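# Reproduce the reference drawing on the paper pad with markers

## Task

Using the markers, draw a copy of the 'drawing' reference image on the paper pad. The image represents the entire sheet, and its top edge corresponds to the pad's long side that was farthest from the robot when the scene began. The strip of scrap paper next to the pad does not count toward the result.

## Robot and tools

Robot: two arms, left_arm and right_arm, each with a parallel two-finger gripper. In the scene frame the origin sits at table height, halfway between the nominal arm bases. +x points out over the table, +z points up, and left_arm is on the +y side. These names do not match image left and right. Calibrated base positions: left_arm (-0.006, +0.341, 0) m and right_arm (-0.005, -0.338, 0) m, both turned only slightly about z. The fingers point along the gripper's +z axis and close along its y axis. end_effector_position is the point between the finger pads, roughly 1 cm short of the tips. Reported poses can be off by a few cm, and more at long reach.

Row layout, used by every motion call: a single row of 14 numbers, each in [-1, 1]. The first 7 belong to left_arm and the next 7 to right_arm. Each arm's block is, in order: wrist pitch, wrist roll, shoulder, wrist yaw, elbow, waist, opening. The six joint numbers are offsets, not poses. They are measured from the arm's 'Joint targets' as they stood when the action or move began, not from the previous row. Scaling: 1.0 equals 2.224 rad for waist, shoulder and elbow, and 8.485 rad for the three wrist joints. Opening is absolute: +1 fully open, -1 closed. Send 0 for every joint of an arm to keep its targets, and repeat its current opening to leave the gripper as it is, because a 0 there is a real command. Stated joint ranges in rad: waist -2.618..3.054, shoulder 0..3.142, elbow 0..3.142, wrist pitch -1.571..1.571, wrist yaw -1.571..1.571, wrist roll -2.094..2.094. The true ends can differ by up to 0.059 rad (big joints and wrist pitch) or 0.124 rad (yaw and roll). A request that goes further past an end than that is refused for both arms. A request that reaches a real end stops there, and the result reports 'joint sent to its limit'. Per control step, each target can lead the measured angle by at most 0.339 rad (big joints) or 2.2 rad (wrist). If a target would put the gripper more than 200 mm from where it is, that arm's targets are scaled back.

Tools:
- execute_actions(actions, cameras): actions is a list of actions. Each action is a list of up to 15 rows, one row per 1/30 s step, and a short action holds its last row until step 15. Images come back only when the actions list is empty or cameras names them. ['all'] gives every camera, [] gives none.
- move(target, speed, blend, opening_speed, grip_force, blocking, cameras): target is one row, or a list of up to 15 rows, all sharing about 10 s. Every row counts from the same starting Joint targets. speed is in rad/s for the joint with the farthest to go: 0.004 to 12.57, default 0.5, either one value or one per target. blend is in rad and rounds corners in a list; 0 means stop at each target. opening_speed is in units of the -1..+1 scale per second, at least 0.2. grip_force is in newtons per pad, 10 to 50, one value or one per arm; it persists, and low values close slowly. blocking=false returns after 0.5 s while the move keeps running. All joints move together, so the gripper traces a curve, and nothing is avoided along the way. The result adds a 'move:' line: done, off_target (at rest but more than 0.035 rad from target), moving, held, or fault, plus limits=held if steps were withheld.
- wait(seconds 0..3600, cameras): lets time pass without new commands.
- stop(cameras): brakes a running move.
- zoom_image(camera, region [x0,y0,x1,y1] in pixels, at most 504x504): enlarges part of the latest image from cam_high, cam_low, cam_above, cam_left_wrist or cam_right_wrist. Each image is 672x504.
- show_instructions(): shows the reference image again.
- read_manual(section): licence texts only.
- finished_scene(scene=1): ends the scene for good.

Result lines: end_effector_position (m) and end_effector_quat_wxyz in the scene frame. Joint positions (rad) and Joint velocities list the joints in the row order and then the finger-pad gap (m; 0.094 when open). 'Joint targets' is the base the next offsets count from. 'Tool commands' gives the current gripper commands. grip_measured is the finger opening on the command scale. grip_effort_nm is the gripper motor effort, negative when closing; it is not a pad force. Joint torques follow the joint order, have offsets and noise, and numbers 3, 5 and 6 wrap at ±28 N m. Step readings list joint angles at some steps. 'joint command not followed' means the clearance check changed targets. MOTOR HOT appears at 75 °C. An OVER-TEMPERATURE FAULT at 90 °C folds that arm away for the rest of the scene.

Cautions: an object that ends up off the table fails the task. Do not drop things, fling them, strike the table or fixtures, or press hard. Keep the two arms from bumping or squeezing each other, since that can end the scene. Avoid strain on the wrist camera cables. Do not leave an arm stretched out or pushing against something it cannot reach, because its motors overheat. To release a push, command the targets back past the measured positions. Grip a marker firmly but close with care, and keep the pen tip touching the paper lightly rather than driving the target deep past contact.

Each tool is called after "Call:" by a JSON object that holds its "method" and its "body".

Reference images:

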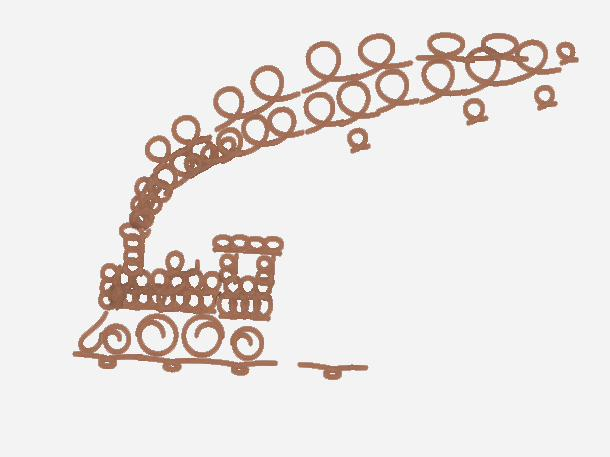

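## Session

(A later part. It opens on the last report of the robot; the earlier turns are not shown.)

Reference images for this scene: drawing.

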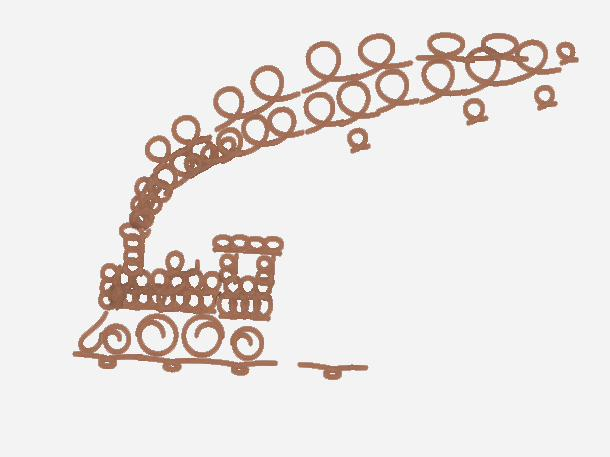

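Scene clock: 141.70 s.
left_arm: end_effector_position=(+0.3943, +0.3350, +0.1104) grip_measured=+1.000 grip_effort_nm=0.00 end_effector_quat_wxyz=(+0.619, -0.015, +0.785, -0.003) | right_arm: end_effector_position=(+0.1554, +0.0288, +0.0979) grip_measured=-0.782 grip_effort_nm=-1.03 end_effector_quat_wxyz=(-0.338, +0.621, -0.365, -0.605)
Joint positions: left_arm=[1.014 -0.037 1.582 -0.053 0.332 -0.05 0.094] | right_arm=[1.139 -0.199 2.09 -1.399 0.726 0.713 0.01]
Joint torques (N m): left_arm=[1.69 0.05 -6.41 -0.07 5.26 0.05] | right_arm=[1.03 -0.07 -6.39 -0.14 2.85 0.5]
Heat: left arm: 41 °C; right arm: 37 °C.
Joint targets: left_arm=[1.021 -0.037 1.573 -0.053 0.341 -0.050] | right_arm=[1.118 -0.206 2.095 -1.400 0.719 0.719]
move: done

Call:
{"method": "move", "body": {"target": [0,0,0,0,0,0,1,0,0,0,0,0,0.01349,-1], "speed": 0.06}}

Call:
{"method": "move", "body": {"target": [0,0,0,0,0,0,1,0,0.01179,0,0,0,0,-1], "speed": 0.1}}

Call:
{"method": "move", "body": {"target": [0,0,0,0,0,0,1,0,0,0,0,0,-0.01349,-1], "speed": 0.06}}

Call:
{"method": "move", "body": {"target": [0,0,0,0,0,0,1,0,-0.01179,0,0,0,0,-1], "speed": 0.1}}

Call:
{"method": "move", "body": {"target": [[0,0,0,0,0,0,1,0.02357,0,-0.045,0,0,0,-1],[0,0,0,0,0,0,1,0.02357,0,-0.045,0,0,-0.2,-1]], "speed": [0.4,0.8], "blend": [0.03,0], "cameras": ["cam_above"]}}

Call:
{"method": "zoom_image", "body": {"camera": "cam_above", "region": [300, 455, 330, 485]}}

Scene clock: 143.10 s.
left_arm: end_effector_position=(+0.3943, +0.3350, +0.1104) grip_measured=+1.000 grip_effort_nm=0.00 end_effector_quat_wxyz=(+0.619, -0.015, +0.785, -0.003) | right_arm: end_effector_position=(+0.1447, +0.0333, +0.0979) grip_measured=-0.782 grip_effort_nm=-1.03 end_effector_quat_wxyz=(-0.329, +0.626, -0.356, -0.610)
Joint positions: left_arm=[1.014 -0.037 1.582 -0.053 0.332 -0.05 0.094] | right_arm=[1.138 -0.199 2.09 -1.399 0.726 0.742 0.01]
Joint torques (N m): left_arm=[1.65 0.04 -6.5 -0.05 5.18 0.06] | right_arm=[1.03 -0.07 -6.41 -0.14 2.84 0.58]
Heat: left arm: 41 °C; right arm: 37 °C.
Joint targets: left_arm=[1.021 -0.037 1.573 -0.053 0.341 -0.050] | right_arm=[1.118 -0.206 2.095 -1.400 0.719 0.749]
move: done

Scene clock: 144.67 s.
left_arm: end_effector_position=(+0.3943, +0.3350, +0.1104) grip_measured=+1.000 grip_effort_nm=0.00 end_effector_quat_wxyz=(+0.619, -0.015, +0.785, -0.003) | right_arm: end_effector_position=(+0.1446, +0.0332, +0.0973) grip_measured=-0.782 grip_effort_nm=-1.03 end_effector_quat_wxyz=(-0.300, +0.609, -0.386, -0.625)
Joint positions: left_arm=[1.014 -0.037 1.582 -0.053 0.332 -0.05 0.094] | right_arm=[1.132 -0.11 2.09 -1.399 0.726 0.742 0.01]
Joint torques (N m): left_arm=[1.68 0.02 -6.49 0 5.38 -0.16] | right_arm=[1.1 0.04 -6.41 -0.14 2.84 0.59]
Heat: left arm: 41 °C; right arm: 37 °C.
Joint targets: left_arm=[1.021 -0.037 1.573 -0.053 0.341 -0.050] | right_arm=[1.118 -0.106 2.095 -1.400 0.719 0.749]
move: done

Scene clock: 145.53 s.
left_arm: end_effector_position=(+0.3943, +0.3350, +0.1104) grip_measured=+1.000 grip_effort_nm=0.00 end_effector_quat_wxyz=(+0.619, -0.015, +0.785, -0.003) | right_arm: end_effector_position=(+0.1506, +0.0307, +0.0972) grip_measured=-0.782 grip_effort_nm=-1.03 end_effector_quat_wxyz=(-0.304, +0.605, -0.392, -0.623)
Joint positions: left_arm=[1.014 -0.037 1.582 -0.053 0.332 -0.05 0.094] | right_arm=[1.132 -0.108 2.09 -1.399 0.726 0.726 0.01]
Joint torques (N m): left_arm=[1.68 0.05 -6.43 -0.02 5.24 -0.1] | right_arm=[1.09 0.02 -6.41 -0.14 2.85 -0.57]
Heat: left arm: 41 °C; right arm: 37 °C.
Joint targets: left_arm=[1.021 -0.037 1.573 -0.053 0.341 -0.050] | right_arm=[1.118 -0.106 2.095 -1.400 0.719 0.719]
move: done

Scene clock: 147.10 s.
left_arm: end_effector_position=(+0.3943, +0.3350, +0.1104) grip_measured=+1.000 grip_effort_nm=0.00 end_effector_quat_wxyz=(+0.619, -0.015, +0.785, -0.003) | right_arm: end_effector_position=(+0.1496, +0.0301, +0.0975) grip_measured=-0.782 grip_effort_nm=-1.03 end_effector_quat_wxyz=(-0.328, +0.622, -0.364, -0.611)
Joint positions: left_arm=[1.014 -0.037 1.582 -0.053 0.332 -0.05 0.094] | right_arm=[1.132 -0.191 2.09 -1.406 0.726 0.726 0.01]
Joint torques (N m): left_arm=[1.66 0.04 -6.42 -0.04 5.22 -0.09] | right_arm=[1.09 -0.17 -6.41 -0.07 2.85 -0.57]
Heat: left arm: 41 °C; right arm: 37 °C.
Joint targets: left_arm=[1.021 -0.037 1.573 -0.053 0.341 -0.050] | right_arm=[1.118 -0.206 2.095 -1.401 0.719 0.719]
move: done

Scene clock: 148.63 s.
left_arm: end_effector_position=(+0.3943, +0.3350, +0.1104) grip_measured=+1.000 grip_effort_nm=0.00 end_effector_quat_wxyz=(+0.619, -0.015, +0.785, -0.003) | right_arm: end_effector_position=(+0.2980, -0.0744, +0.1369) grip_measured=-0.782 grip_effort_nm=-1.03 end_effector_quat_wxyz=(-0.528, +0.567, -0.423, -0.471)
Joint positions: left_arm=[1.014 -0.037 1.582 -0.053 0.332 -0.05 0.094] | right_arm=[1.298 -0.2 2.022 -1.403 0.726 0.272 0.01]
Joint torques (N m): left_arm=[1.71 0.04 -6.38 -0.02 5.2 -0.05] | right_arm=[1.36 -0.07 -8.64 0.02 3.21 0.13]
Heat: left arm: 41 °C; right arm: 37 °C.
Joint targets: left_arm=[1.021 -0.037 1.573 -0.053 0.341 -0.050] | right_arm=[1.318 -0.206 1.995 -1.401 0.719 0.274]
move: done

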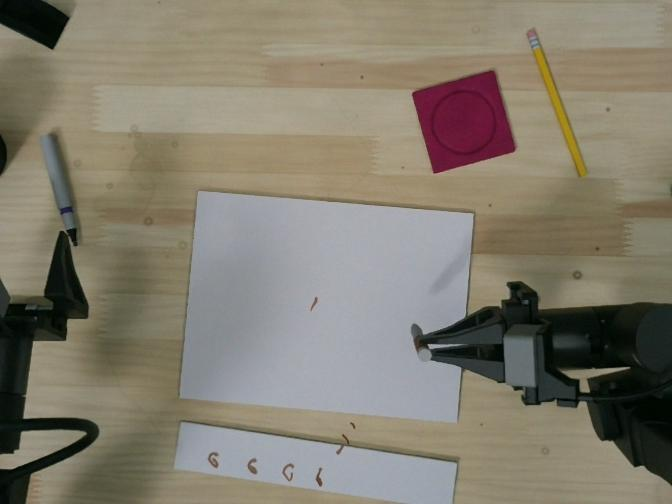

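Scaled by 16.800 from the camera's image (finer frame: 960x720).

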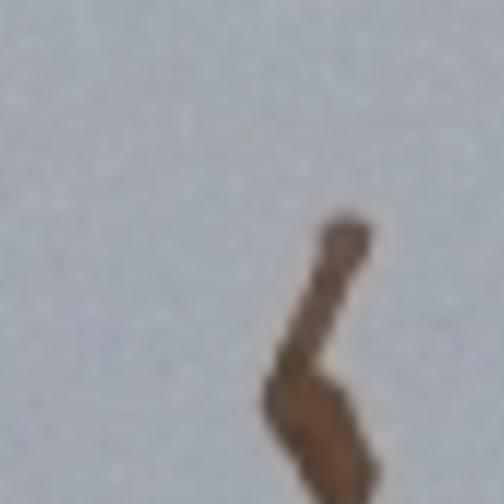

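Call:
{"method": "zoom_image", "body": {"camera": "cam_above", "region": [302, 462, 332, 492]}}

Scaled by 16.800 from the camera's image (finer frame: 960x720).

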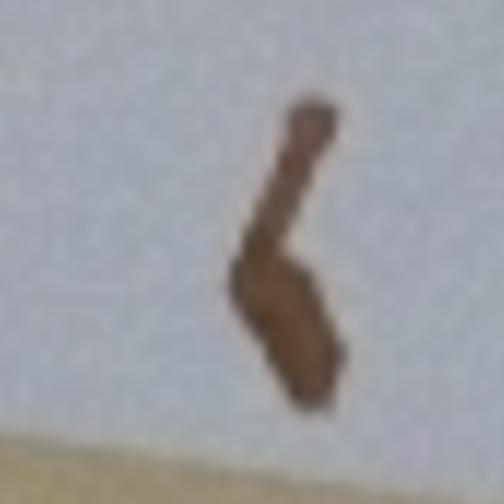

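Call:
{"method": "wait", "body": {"seconds": 0.1, "cameras": ["cam_right_wrist", "cam_low"]}}

Call:
{"method": "zoom_image", "body": {"camera": "cam_right_wrist", "region": [240, 250, 440, 504]}}

Call:
{"method": "zoom_image", "body": {"camera": "cam_low", "region": [330, 170, 530, 300]}}

Scene clock: 150.60 s.
left_arm: end_effector_position=(+0.3943, +0.3350, +0.1104) grip_measured=+1.000 grip_effort_nm=0.00 end_effector_quat_wxyz=(+0.619, -0.015, +0.785, -0.003) | right_arm: end_effector_position=(+0.2980, -0.0744, +0.1369) grip_measured=-0.782 grip_effort_nm=-1.03 end_effector_quat_wxyz=(-0.528, +0.567, -0.423, -0.471)
Joint positions: left_arm=[1.014 -0.037 1.582 -0.053 0.332 -0.05 0.094] | right_arm=[1.298 -0.2 2.022 -1.403 0.726 0.272 0.01]
Joint torques (N m): left_arm=[1.7 0.03 -6.48 -0.02 5.31 -0.12] | right_arm=[1.37 -0.07 -8.66 0.02 3.17 0.17]
Heat: left arm: 41 °C; right arm: 37 °C.
Joint targets: left_arm=[1.021 -0.037 1.573 -0.053 0.341 -0.050] | right_arm=[1.318 -0.206 1.995 -1.401 0.719 0.274]
Tool commands: left_gripper/opening=+1.0 right_gripper/opening=-1.0
wait: 0.10 s; at rest from the start
Images, in order (width x height): cam_low 672x504, cam_right_wrist 672x504.

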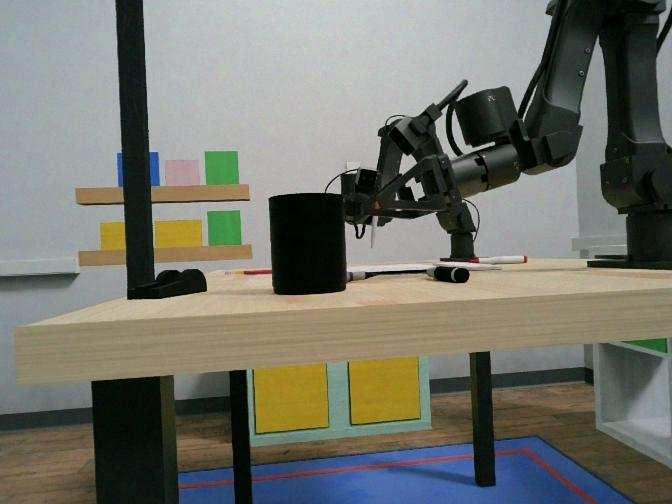

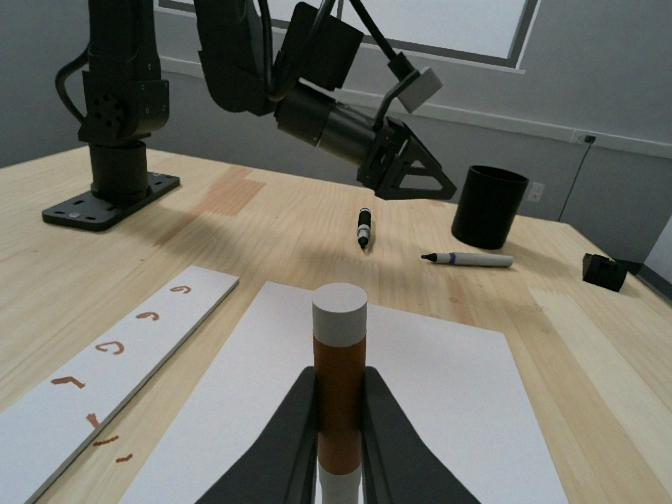

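Scaled by 1.984 from the camera's image (finer frame: 960x720).

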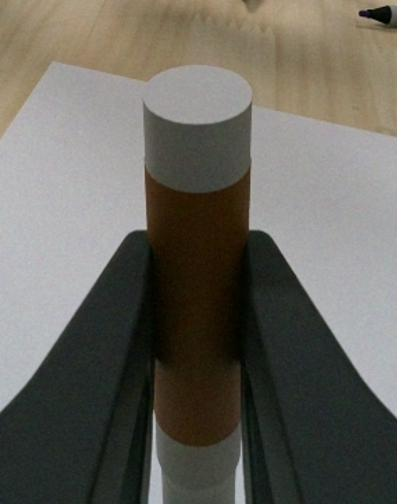

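Scaled by 2.520 from the camera's image (finer frame: 960x720).

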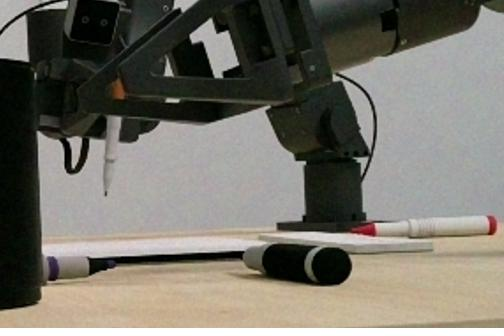

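Call:
{"method": "wait", "body": {"seconds": 0.1, "cameras": ["cam_above"]}}

Call:
{"method": "zoom_image", "body": {"camera": "cam_above", "region": [170, 400, 300, 504]}}

Scene clock: 151.47 s.
left_arm: end_effector_position=(+0.3943, +0.3350, +0.1104) grip_measured=+1.000 grip_effort_nm=0.00 end_effector_quat_wxyz=(+0.619, -0.015, +0.785, -0.003) | right_arm: end_effector_position=(+0.2980, -0.0744, +0.1369) grip_measured=-0.782 grip_effort_nm=-1.03 end_effector_quat_wxyz=(-0.528, +0.567, -0.423, -0.471)
Joint positions: left_arm=[1.014 -0.037 1.582 -0.053 0.332 -0.05 0.094] | right_arm=[1.298 -0.2 2.022 -1.403 0.726 0.272 0.01]
Joint torques (N m): left_arm=[1.65 0.05 -6.52 -0.06 5.29 -0.03] | right_arm=[1.37 -0.07 -8.66 0.02 3.15 0.17]
Heat: left arm: 41 °C; right arm: 37 °C.
Joint targets: left_arm=[1.021 -0.037 1.573 -0.053 0.341 -0.050] | right_arm=[1.318 -0.206 1.995 -1.401 0.719 0.274]
Tool commands: left_gripper/opening=+1.0 right_gripper/opening=-1.0
wait: 0.10 s; at rest from the start

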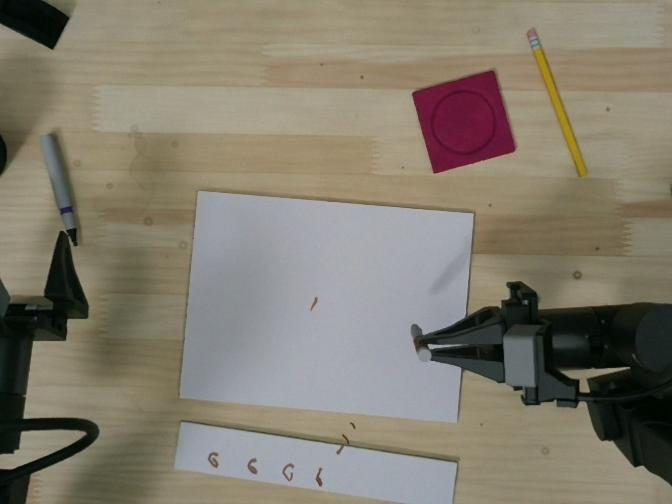

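Scaled by 3.877 from the camera's image (finer frame: 960x720).

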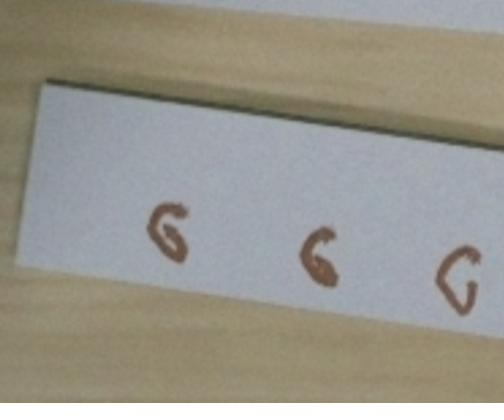

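Call:
{"method": "zoom_image", "body": {"camera": "cam_above", "region": [310, 464, 328, 490]}}

Scaled by 19.385 from the camera's image (finer frame: 960x720).

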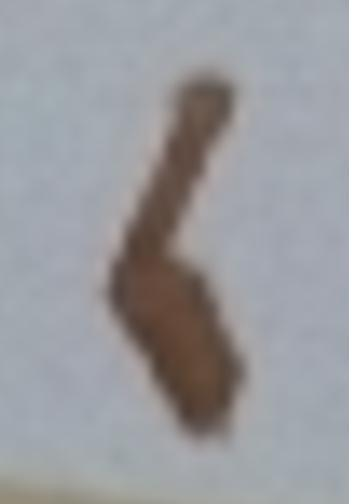

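Call:
{"method": "zoom_image", "body": {"camera": "cam_above", "region": [180, 176, 220, 206]}}

Call:
{"method": "zoom_image", "body": {"camera": "cam_above", "region": [450, 195, 490, 225]}}

Call:
{"method": "zoom_image", "body": {"camera": "cam_above", "region": [440, 405, 480, 435]}}

Call:
{"method": "zoom_image", "body": {"camera": "cam_above", "region": [165, 383, 205, 413]}}

Scaled by 12.600 from the camera's image (finer frame: 960x720).

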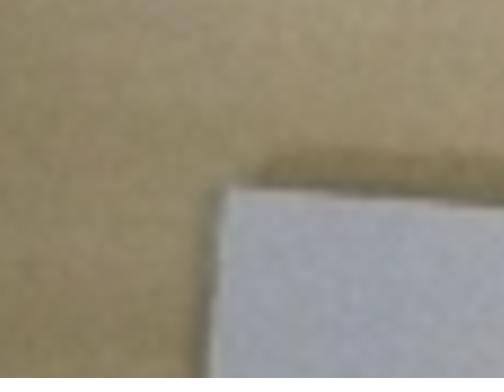

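Scaled by 12.600 from the camera's image (finer frame: 960x720).

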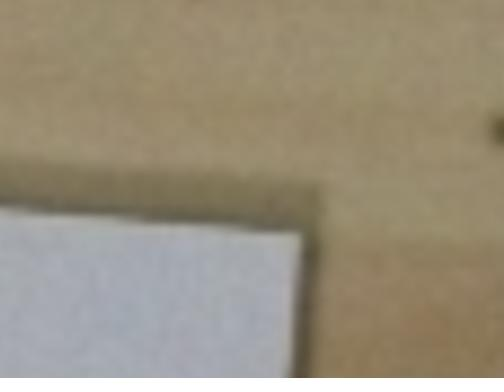

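Scaled by 12.600 from the camera's image (finer frame: 960x720).

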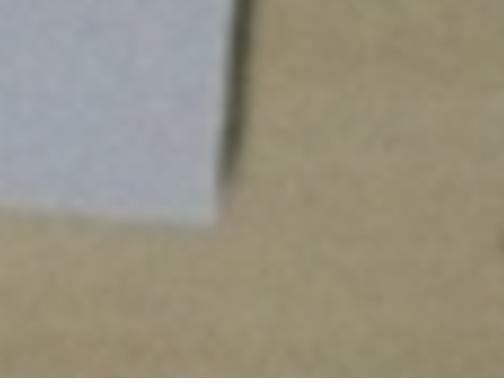

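Scaled by 12.600 from the camera's image (finer frame: 960x720).

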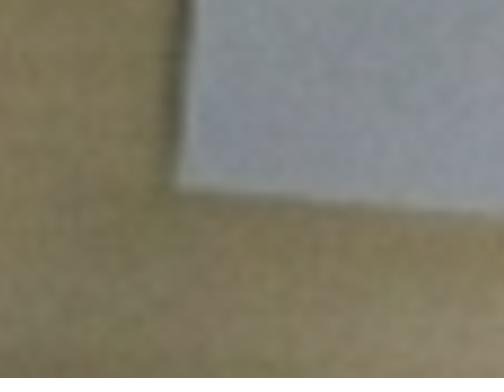

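Call:
{"method": "move", "body": {"target": [[0,0,0,0,0,0,1,-0.04337,0.00189,0.11466,0,0.35117,0.14658,-1],[0,0,0,0,0,0,1,-0.04573,0.00189,0.13714,0,0.30845,0.14658,-1],[0,0,0,0,0,0,1,-0.05115,0.00189,0.19155,0,0.30845,0.15917,-1]], "speed": [0.6,0.3,0.12], "cameras": ["cam_above","cam_right_wrist"]}}

Scene clock: 164.03 s.
left_arm: end_effector_position=(+0.3943, +0.3350, +0.1104) grip_measured=+1.000 grip_effort_nm=0.00 end_effector_quat_wxyz=(+0.619, -0.015, +0.785, -0.003) | right_arm: end_effector_position=(+0.3030, +0.0926, +0.1068) grip_measured=-0.782 grip_effort_nm=-1.03 end_effector_quat_wxyz=(-0.399, +0.617, -0.358, -0.576)
Joint positions: left_arm=[1.014 -0.037 1.582 -0.053 0.332 -0.05 0.094] | right_arm=[0.892 -0.195 2.416 -1.403 1.408 0.622 0.01]
Joint torques (N m): left_arm=[1.64 0.02 -6.49 -0.07 5.23 -0.09] | right_arm=[1.15 0.04 -9.72 -0.05 4.89 0.5]
Heat: left arm: 41 °C; right arm: 38 °C.
Joint targets: left_arm=[1.021 -0.037 1.573 -0.053 0.341 -0.050] | right_arm=[0.884 -0.190 2.421 -1.400 1.405 0.628]
move: done

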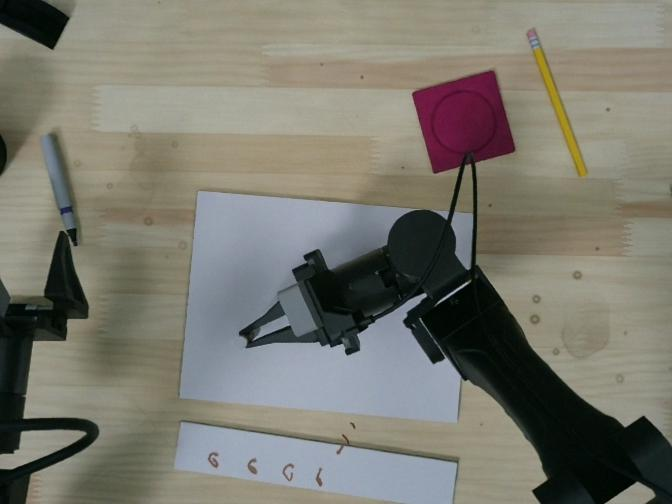

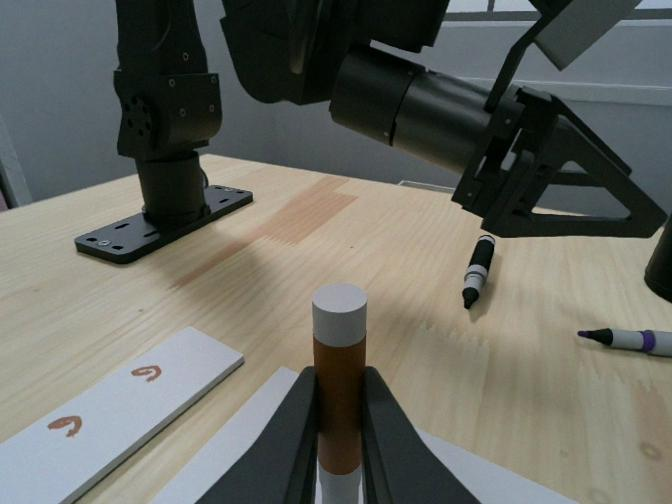

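Call:
{"method": "move", "body": {"target": [0,0,0,0,0,0,1,-0.00589,0,0,0,0,0,-1], "speed": 0.1}}

Call:
{"method": "move", "body": {"target": [0,0,0,0,0,0,1,-0.00118,0,0,0,0,0,-1], "speed": 0.1}}

Call:
{"method": "move", "body": {"target": [0,0,0,0,0,0,1,-0.00118,0,0,0,0,0,-1], "speed": 0.1}}

Scene clock: 165.60 s.
left_arm: end_effector_position=(+0.3943, +0.3350, +0.1104) grip_measured=+1.000 grip_effort_nm=0.00 end_effector_quat_wxyz=(+0.619, -0.015, +0.785, -0.003) | right_arm: end_effector_position=(+0.3025, +0.0922, +0.1020) grip_measured=-0.782 grip_effort_nm=-1.03 end_effector_quat_wxyz=(-0.383, +0.611, -0.374, -0.583)
Joint positions: left_arm=[1.014 -0.037 1.582 -0.053 0.332 -0.05 0.094] | right_arm=[0.844 -0.194 2.416 -1.403 1.408 0.622 0.01]
Joint torques (N m): left_arm=[1.69 0.04 -6.53 -0.07 5.24 -0.01] | right_arm=[1.14 0.05 -9.65 -0.08 4.88 0.5]
Heat: left arm: 41 °C; right arm: 38 °C.
Joint targets: left_arm=[1.021 -0.037 1.573 -0.053 0.341 -0.050] | right_arm=[0.834 -0.190 2.421 -1.400 1.405 0.628]
move: done

Scene clock: 166.13 s.
left_arm: end_effector_position=(+0.3943, +0.3350, +0.1104) grip_measured=+1.000 grip_effort_nm=0.00 end_effector_quat_wxyz=(+0.619, -0.015, +0.785, -0.003) | right_arm: end_effector_position=(+0.3023, +0.0921, +0.1010) grip_measured=-0.782 grip_effort_nm=-1.03 end_effector_quat_wxyz=(-0.380, +0.610, -0.377, -0.584)
Joint positions: left_arm=[1.014 -0.037 1.582 -0.053 0.332 -0.05 0.094] | right_arm=[0.834 -0.194 2.416 -1.403 1.408 0.622 0.01]
Joint torques (N m): left_arm=[1.67 0.07 -6.6 -0.04 5.24 0.01] | right_arm=[1.14 0.04 -9.63 -0.08 4.88 0.5]
Heat: left arm: 41 °C; right arm: 38 °C.
Joint targets: left_arm=[1.021 -0.037 1.573 -0.053 0.341 -0.050] | right_arm=[0.824 -0.190 2.421 -1.400 1.405 0.628]
move: done

Scene clock: 166.63 s.
left_arm: end_effector_position=(+0.3943, +0.3350, +0.1104) grip_measured=+1.000 grip_effort_nm=0.00 end_effector_quat_wxyz=(+0.619, -0.015, +0.785, -0.003) | right_arm: end_effector_position=(+0.3022, +0.0921, +0.1004) grip_measured=-0.782 grip_effort_nm=-1.03 end_effector_quat_wxyz=(-0.378, +0.609, -0.379, -0.585)
Joint positions: left_arm=[1.014 -0.037 1.582 -0.053 0.332 -0.05 0.094] | right_arm=[0.828 -0.194 2.416 -1.403 1.408 0.622 0.01]
Joint torques (N m): left_arm=[1.69 0.05 -6.63 -0.06 5.18 -0.13] | right_arm=[1.09 0.04 -9.7 -0.08 4.89 0.5]
Heat: left arm: 42 °C; right arm: 38 °C.
Joint targets: left_arm=[1.021 -0.037 1.573 -0.053 0.341 -0.050] | right_arm=[0.814 -0.190 2.421 -1.400 1.405 0.628]
move: done

Call:
{"method": "move", "body": {"target": [[0,0,0,0,0,0,1,0.01179,0,0,0,0,0,-1],[0,0,0,0,0,0,1,0.01179,0,0,0,0,-0.05396,-1]], "speed": [0.3,0.3], "cameras": ["cam_above"]}}

Call:
{"method": "zoom_image", "body": {"camera": "cam_above", "region": [240, 315, 290, 355]}}

Scene clock: 169.07 s.
left_arm: end_effector_position=(+0.3943, +0.3350, +0.1104) grip_measured=+1.000 grip_effort_nm=0.00 end_effector_quat_wxyz=(+0.619, -0.015, +0.785, -0.003) | right_arm: end_effector_position=(+0.3527, +0.0526, +0.1070) grip_measured=-0.782 grip_effort_nm=-1.03 end_effector_quat_wxyz=(-0.433, +0.595, -0.395, -0.550)
Joint positions: left_arm=[1.014 -0.037 1.582 -0.053 0.332 -0.05 0.094] | right_arm=[0.894 -0.194 2.416 -1.402 1.408 0.502 0.01]
Joint torques (N m): left_arm=[1.68 0.04 -6.43 -0.01 5.33 -0.02] | right_arm=[1.39 0.04 -9.63 -0.06 4.88 0.44]
Heat: left arm: 42 °C; right arm: 37 °C.
Joint targets: left_arm=[1.021 -0.037 1.573 -0.053 0.341 -0.050] | right_arm=[0.914 -0.190 2.421 -1.400 1.405 0.508]
move: done

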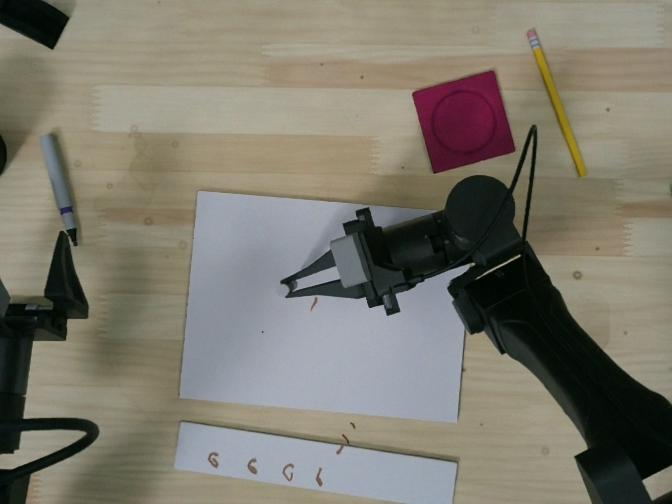

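Scaled by 10.080 from the camera's image (finer frame: 960x720).

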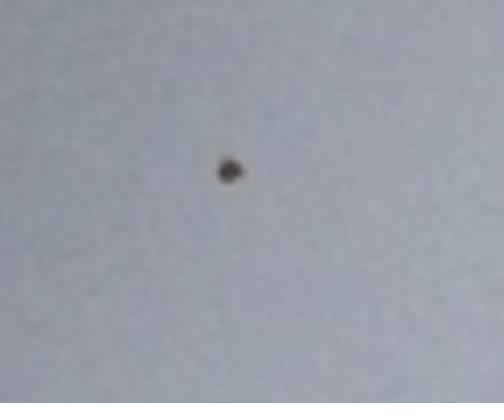

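Call:
{"method": "show_instructions", "body": {}}

Reference images for this scene: drawing.

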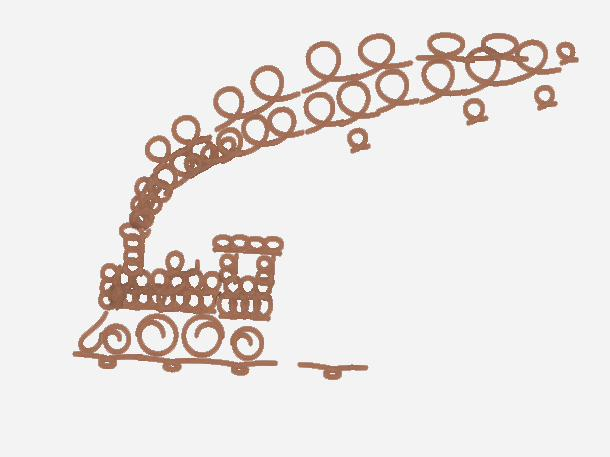

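Call:
{"method": "move", "body": {"target": [[0,0,0,0,0,0,1,0,0.0165,-0.04047,0,0.0607,0.04137,-1],[0,0,0,0,0,0,1,-0.00354,0.0165,-0.02698,0,0.0607,0.18975,-1],[0,0,0,0,0,0,1,-0.00636,0.00961,-0.01799,0,0.02698,0.18076,-1],[0,0,0,0,0,0,1,-0.00813,0.00961,0.01259,0,0.02698,0.17176,-1]], "speed": [0.4,0.5,0.2,0.1], "blend": [0.03,0.03,0,0]}}

Scene clock: 183.23 s.
left_arm: end_effector_position=(+0.3943, +0.3350, +0.1104) grip_measured=+1.000 grip_effort_nm=0.00 end_effector_quat_wxyz=(+0.619, -0.015, +0.785, -0.003) | right_arm: end_effector_position=(+0.1819, +0.1685, +0.1076) grip_measured=-0.782 grip_effort_nm=-1.03 end_effector_quat_wxyz=(-0.286, +0.647, -0.303, -0.639)
Joint positions: left_arm=[1.014 -0.037 1.582 -0.053 0.332 -0.05 0.094] | right_arm=[0.852 -0.101 2.444 -1.402 1.471 0.897 0.01]
Joint torques (N m): left_arm=[1.63 0.03 -6.61 -0.07 5.24 -0.21] | right_arm=[1.17 -0.08 -9.85 -0.06 4.7 -0.58]
Heat: left arm: 42 °C; right arm: 38 °C.
Joint targets: left_arm=[1.021 -0.037 1.573 -0.053 0.341 -0.050] | right_arm=[0.845 -0.108 2.449 -1.401 1.465 0.890]
move: done

Call:
{"method": "move", "body": {"target": [[0,0,0,0,0,0,1,-0.00943,0,0,0,0,0,-1],[0,0,0,0,0,0,1,-0.00943,-0.00142,0,0,0,-0.00231,-1],[0,0,0,0,0,0,1,-0.00943,-0.00529,0,0,0,-0.00319,-1],[0,0,0,0,0,0,1,-0.00943,-0.01058,0,0,0,0.00367,-1],[0,0,0,0,0,0,1,-0.00943,-0.01588,0,0,0,0.00591,-1],[0,0,0,0,0,0,1,-0.00943,-0.01975,0,0,0,0.00901,-1],[0,0,0,0,0,0,1,-0.00943,-0.02117,0,0,0,0.01213,-1],[0,0,0,0,0,0,1,-0.00943,-0.01775,0,0,0,0.01444,-1],[0,0,0,0,0,0,1,-0.00943,-0.01387,0,0,0,0.01532,-1],[0,0,0,0,0,0,1,-0.00943,-0.00858,0,0,0,0.00846,-1],[0,0,0,0,0,0,1,-0.00943,-0.00329,0,0,0,0.00622,-1],[0,0,0,0,0,0,1,-0.00943,0.00059,0,0,0,0.00313,-1],[0,0,0,0,0,0,1,-0.00943,0.002,0,0,0,0,-1],[0,0,0,0,0,0,1,-0.00943,-0.00142,0,0,0,-0.00231,-1],[0,0,0,0,0,0,1,0.002,-0.00142,0,0,0,-0.00231,-1]], "speed": [0.15,0.05,0.13,0.18,0.18,0.13,0.05,0.12,0.13,0.18,0.18,0.13,0.05,0.12,0.3], "blend": [0,0.006,0.006,0.006,0.006,0.006,0.006,0.006,0.006,0.006,0.006,0.006,0.006,0,0]}}

Call:
{"method": "move", "body": {"target": [[0,0,0,0,0,0,1,0,0,-0.036,0,0,0,-1],[0,0,0,0,0,0,1,0,0,-0.036,0,0,-0.07,-1]], "speed": [0.4,0.5], "blend": [0.03,0], "cameras": ["cam_above"]}}

Call:
{"method": "zoom_image", "body": {"camera": "cam_above", "region": [174, 430, 214, 460]}}

Scene clock: 190.33 s.
left_arm: end_effector_position=(+0.3943, +0.3350, +0.1104) grip_measured=+1.000 grip_effort_nm=0.00 end_effector_quat_wxyz=(+0.619, -0.015, +0.785, -0.003) | right_arm: end_effector_position=(+0.1845, +0.1674, +0.1065) grip_measured=-0.782 grip_effort_nm=-1.03 end_effector_quat_wxyz=(-0.287, +0.647, -0.305, -0.638)
Joint positions: left_arm=[1.014 -0.037 1.582 -0.053 0.332 -0.05 0.094] | right_arm=[0.841 -0.112 2.444 -1.402 1.471 0.891 0.01]
Joint torques (N m): left_arm=[1.65 0.04 -6.45 -0.04 5.27 -0.06] | right_arm=[1.4 -0.09 -9.81 -0.07 4.71 -0.54]
Heat: left arm: 42 °C; right arm: 38 °C.
Joint targets: left_arm=[1.021 -0.037 1.573 -0.053 0.341 -0.050] | right_arm=[0.862 -0.120 2.449 -1.401 1.465 0.885]
move: done

Scene clock: 191.67 s.
left_arm: end_effector_position=(+0.3943, +0.3350, +0.1104) grip_measured=+1.000 grip_effort_nm=0.00 end_effector_quat_wxyz=(+0.619, -0.015, +0.785, -0.003) | right_arm: end_effector_position=(+0.2644, +0.1302, +0.1245) grip_measured=-0.782 grip_effort_nm=-1.03 end_effector_quat_wxyz=(-0.353, +0.624, -0.343, -0.607)
Joint positions: left_arm=[1.014 -0.037 1.582 -0.053 0.332 -0.05 0.094] | right_arm=[0.847 -0.113 2.408 -1.4 1.471 0.728 0.01]
Joint torques (N m): left_arm=[1.66 0.06 -6.56 -0.05 5.22 -0.05] | right_arm=[1.35 -0.09 -13.14 -0.07 4.85 -0.05]
Heat: left arm: 42 °C; right arm: 38 °C.
Joint targets: left_arm=[1.021 -0.037 1.573 -0.053 0.341 -0.050] | right_arm=[0.862 -0.121 2.369 -1.400 1.465 0.729]
move: off_target (right_arm); right_arm: the shoulder is farthest, 0.039 rad from its target

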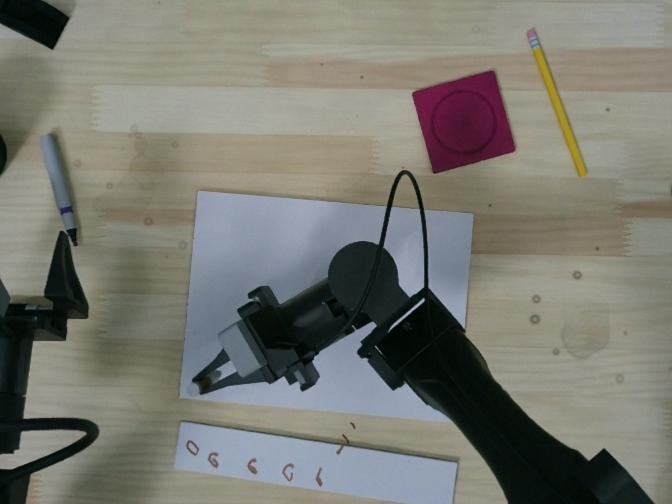

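Scaled by 12.600 from the camera's image (finer frame: 960x720).

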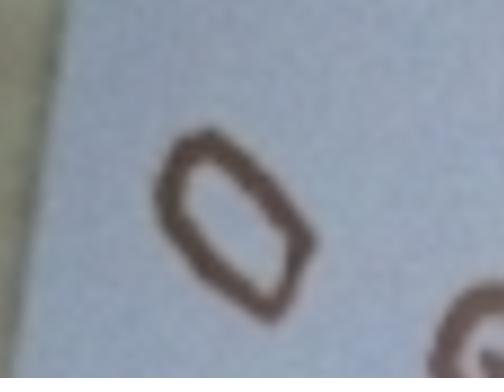

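Call:
{"method": "move", "body": {"target": [[0,0,0,0,0,0,1,-0.00141,-0.00236,0.02248,0,0,-0.01124,-1],[0,0,0,0,0,0,1,-0.002,-0.00567,0.03597,0,0,-0.02284,-1],[0,0,0,0,0,0,1,-0.01143,-0.00567,0.03597,0,0,-0.02284,-1],[0,0,0,0,0,0,1,-0.01143,-0.00744,0.03597,0,0,-0.0276,-1],[0,0,0,0,0,0,1,-0.01143,-0.01206,0.03597,0,0,-0.02802,-1],[0,0,0,0,0,0,1,-0.01143,-0.01779,0.03597,0,0,-0.01561,-1],[0,0,0,0,0,0,1,-0.01143,-0.02241,0.03597,0,0,-0.0126,-1],[0,0,0,0,0,0,1,-0.01143,-0.02417,0.03597,0,0,-0.00932,-1],[0,0,0,0,0,0,1,-0.01143,-0.0204,0.03597,0,0,-0.00704,-1],[0,0,0,0,0,0,1,-0.01143,-0.01578,0.03597,0,0,-0.00662,-1],[0,0,0,0,0,0,1,-0.01143,-0.01005,0.03597,0,0,-0.01902,-1],[0,0,0,0,0,0,1,-0.01143,-0.00543,0.03597,0,0,-0.02204,-1],[0,0,0,0,0,0,1,-0.01143,-0.00367,0.03597,0,0,-0.02531,-1]], "speed": [0.2,0.1,0.15,0.055,0.14,0.175,0.14,0.06,0.115,0.14,0.175,0.14,0.055], "blend": [0.01,0,0,0.006,0.006,0.006,0.006,0.006,0.006,0.006,0.006,0.006,0]}}

Scene clock: 206.60 s.
left_arm: end_effector_position=(+0.3943, +0.3350, +0.1104) grip_measured=+1.000 grip_effort_nm=0.00 end_effector_quat_wxyz=(+0.619, -0.015, +0.785, -0.003) | right_arm: end_effector_position=(+0.2857, +0.1160, +0.1000) grip_measured=-0.782 grip_effort_nm=-1.03 end_effector_quat_wxyz=(-0.346, +0.611, -0.377, -0.603)
Joint positions: left_arm=[1.014 -0.037 1.582 -0.053 0.332 -0.05 0.094] | right_arm=[0.783 -0.156 2.445 -1.4 1.471 0.68 0.01]
Joint torques (N m): left_arm=[1.69 0.02 -6.54 -0.03 5.22 0.06] | right_arm=[1.06 0.01 -9.91 -0.11 4.71 -0.62]
Heat: left arm: 42 °C; right arm: 41 °C.
Joint targets: left_arm=[1.021 -0.037 1.573 -0.053 0.341 -0.050] | right_arm=[0.765 -0.151 2.449 -1.400 1.465 0.673]
move: done

Call:
{"method": "move", "body": {"target": [[0,0,0,0,0,0,1,0,-0.00468,0,0,0,-0.00169,-1],[0,0,0,0,0,0,1,0,-0.00904,0,0,0,-0.00148,-1],[0,0,0,0,0,0,1,0,-0.01315,0,0,0,0.01093,-1],[0,0,0,0,0,0,1,0,-0.01558,0,0,0,0.01299,-1],[0,0,0,0,0,0,1,0,-0.01596,0,0,0,0.0147,-1],[0,0,0,0,0,0,1,0,-0.01266,0,0,0,0.0156,-1],[0,0,0,0,0,0,1,0,-0.0105,0,0,0,0.01574,-1],[0,0,0,0,0,0,1,0.00943,-0.0105,0,0,0,0.01574,-1],[0,0,0,0,0,0,1,0.00943,-0.0105,0,0,0,-0.06,-1]], "speed": [0.14,0.13,0.125,0.075,0.02,0.1,0.065,0.3,0.5], "blend": [0.006,0.006,0.006,0.006,0.006,0.006,0,0.02,0], "cameras": ["cam_above"]}}

Call:
{"method": "zoom_image", "body": {"camera": "cam_above", "region": [220, 335, 260, 365]}}

Scene clock: 210.87 s.
left_arm: end_effector_position=(+0.3943, +0.3350, +0.1104) grip_measured=+1.000 grip_effort_nm=0.00 end_effector_quat_wxyz=(+0.619, -0.015, +0.785, -0.003) | right_arm: end_effector_position=(+0.3475, +0.0712, +0.1043) grip_measured=-0.782 grip_effort_nm=-1.03 end_effector_quat_wxyz=(-0.427, +0.607, -0.380, -0.552)
Joint positions: left_arm=[1.014 -0.037 1.582 -0.053 0.332 -0.05 0.094] | right_arm=[0.826 -0.245 2.445 -1.398 1.471 0.539 0.01]
Joint torques (N m): left_arm=[1.65 0.04 -6.45 -0.04 5.41 0.03] | right_arm=[1.39 0.04 -9.92 -0.11 4.71 -0.06]
Heat: left arm: 42 °C; right arm: 40 °C.
Joint targets: left_arm=[1.021 -0.037 1.573 -0.053 0.341 -0.050] | right_arm=[0.845 -0.241 2.449 -1.400 1.465 0.540]
move: done; blend cut to 0.0019 rad at target 4, 0.0019 rad at target 5

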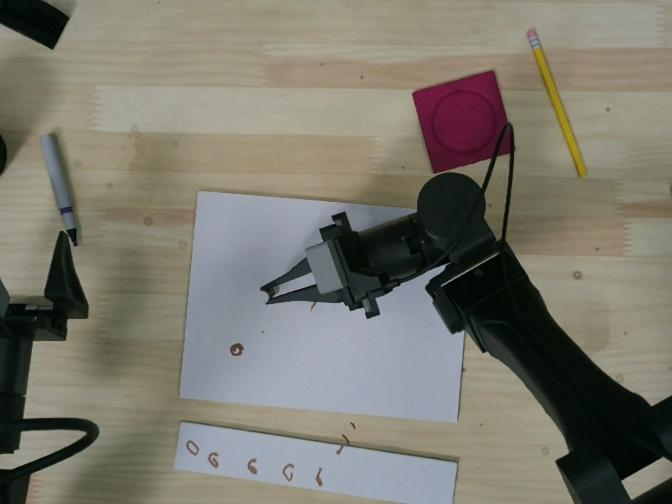

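Scaled by 12.600 from the camera's image (finer frame: 960x720).

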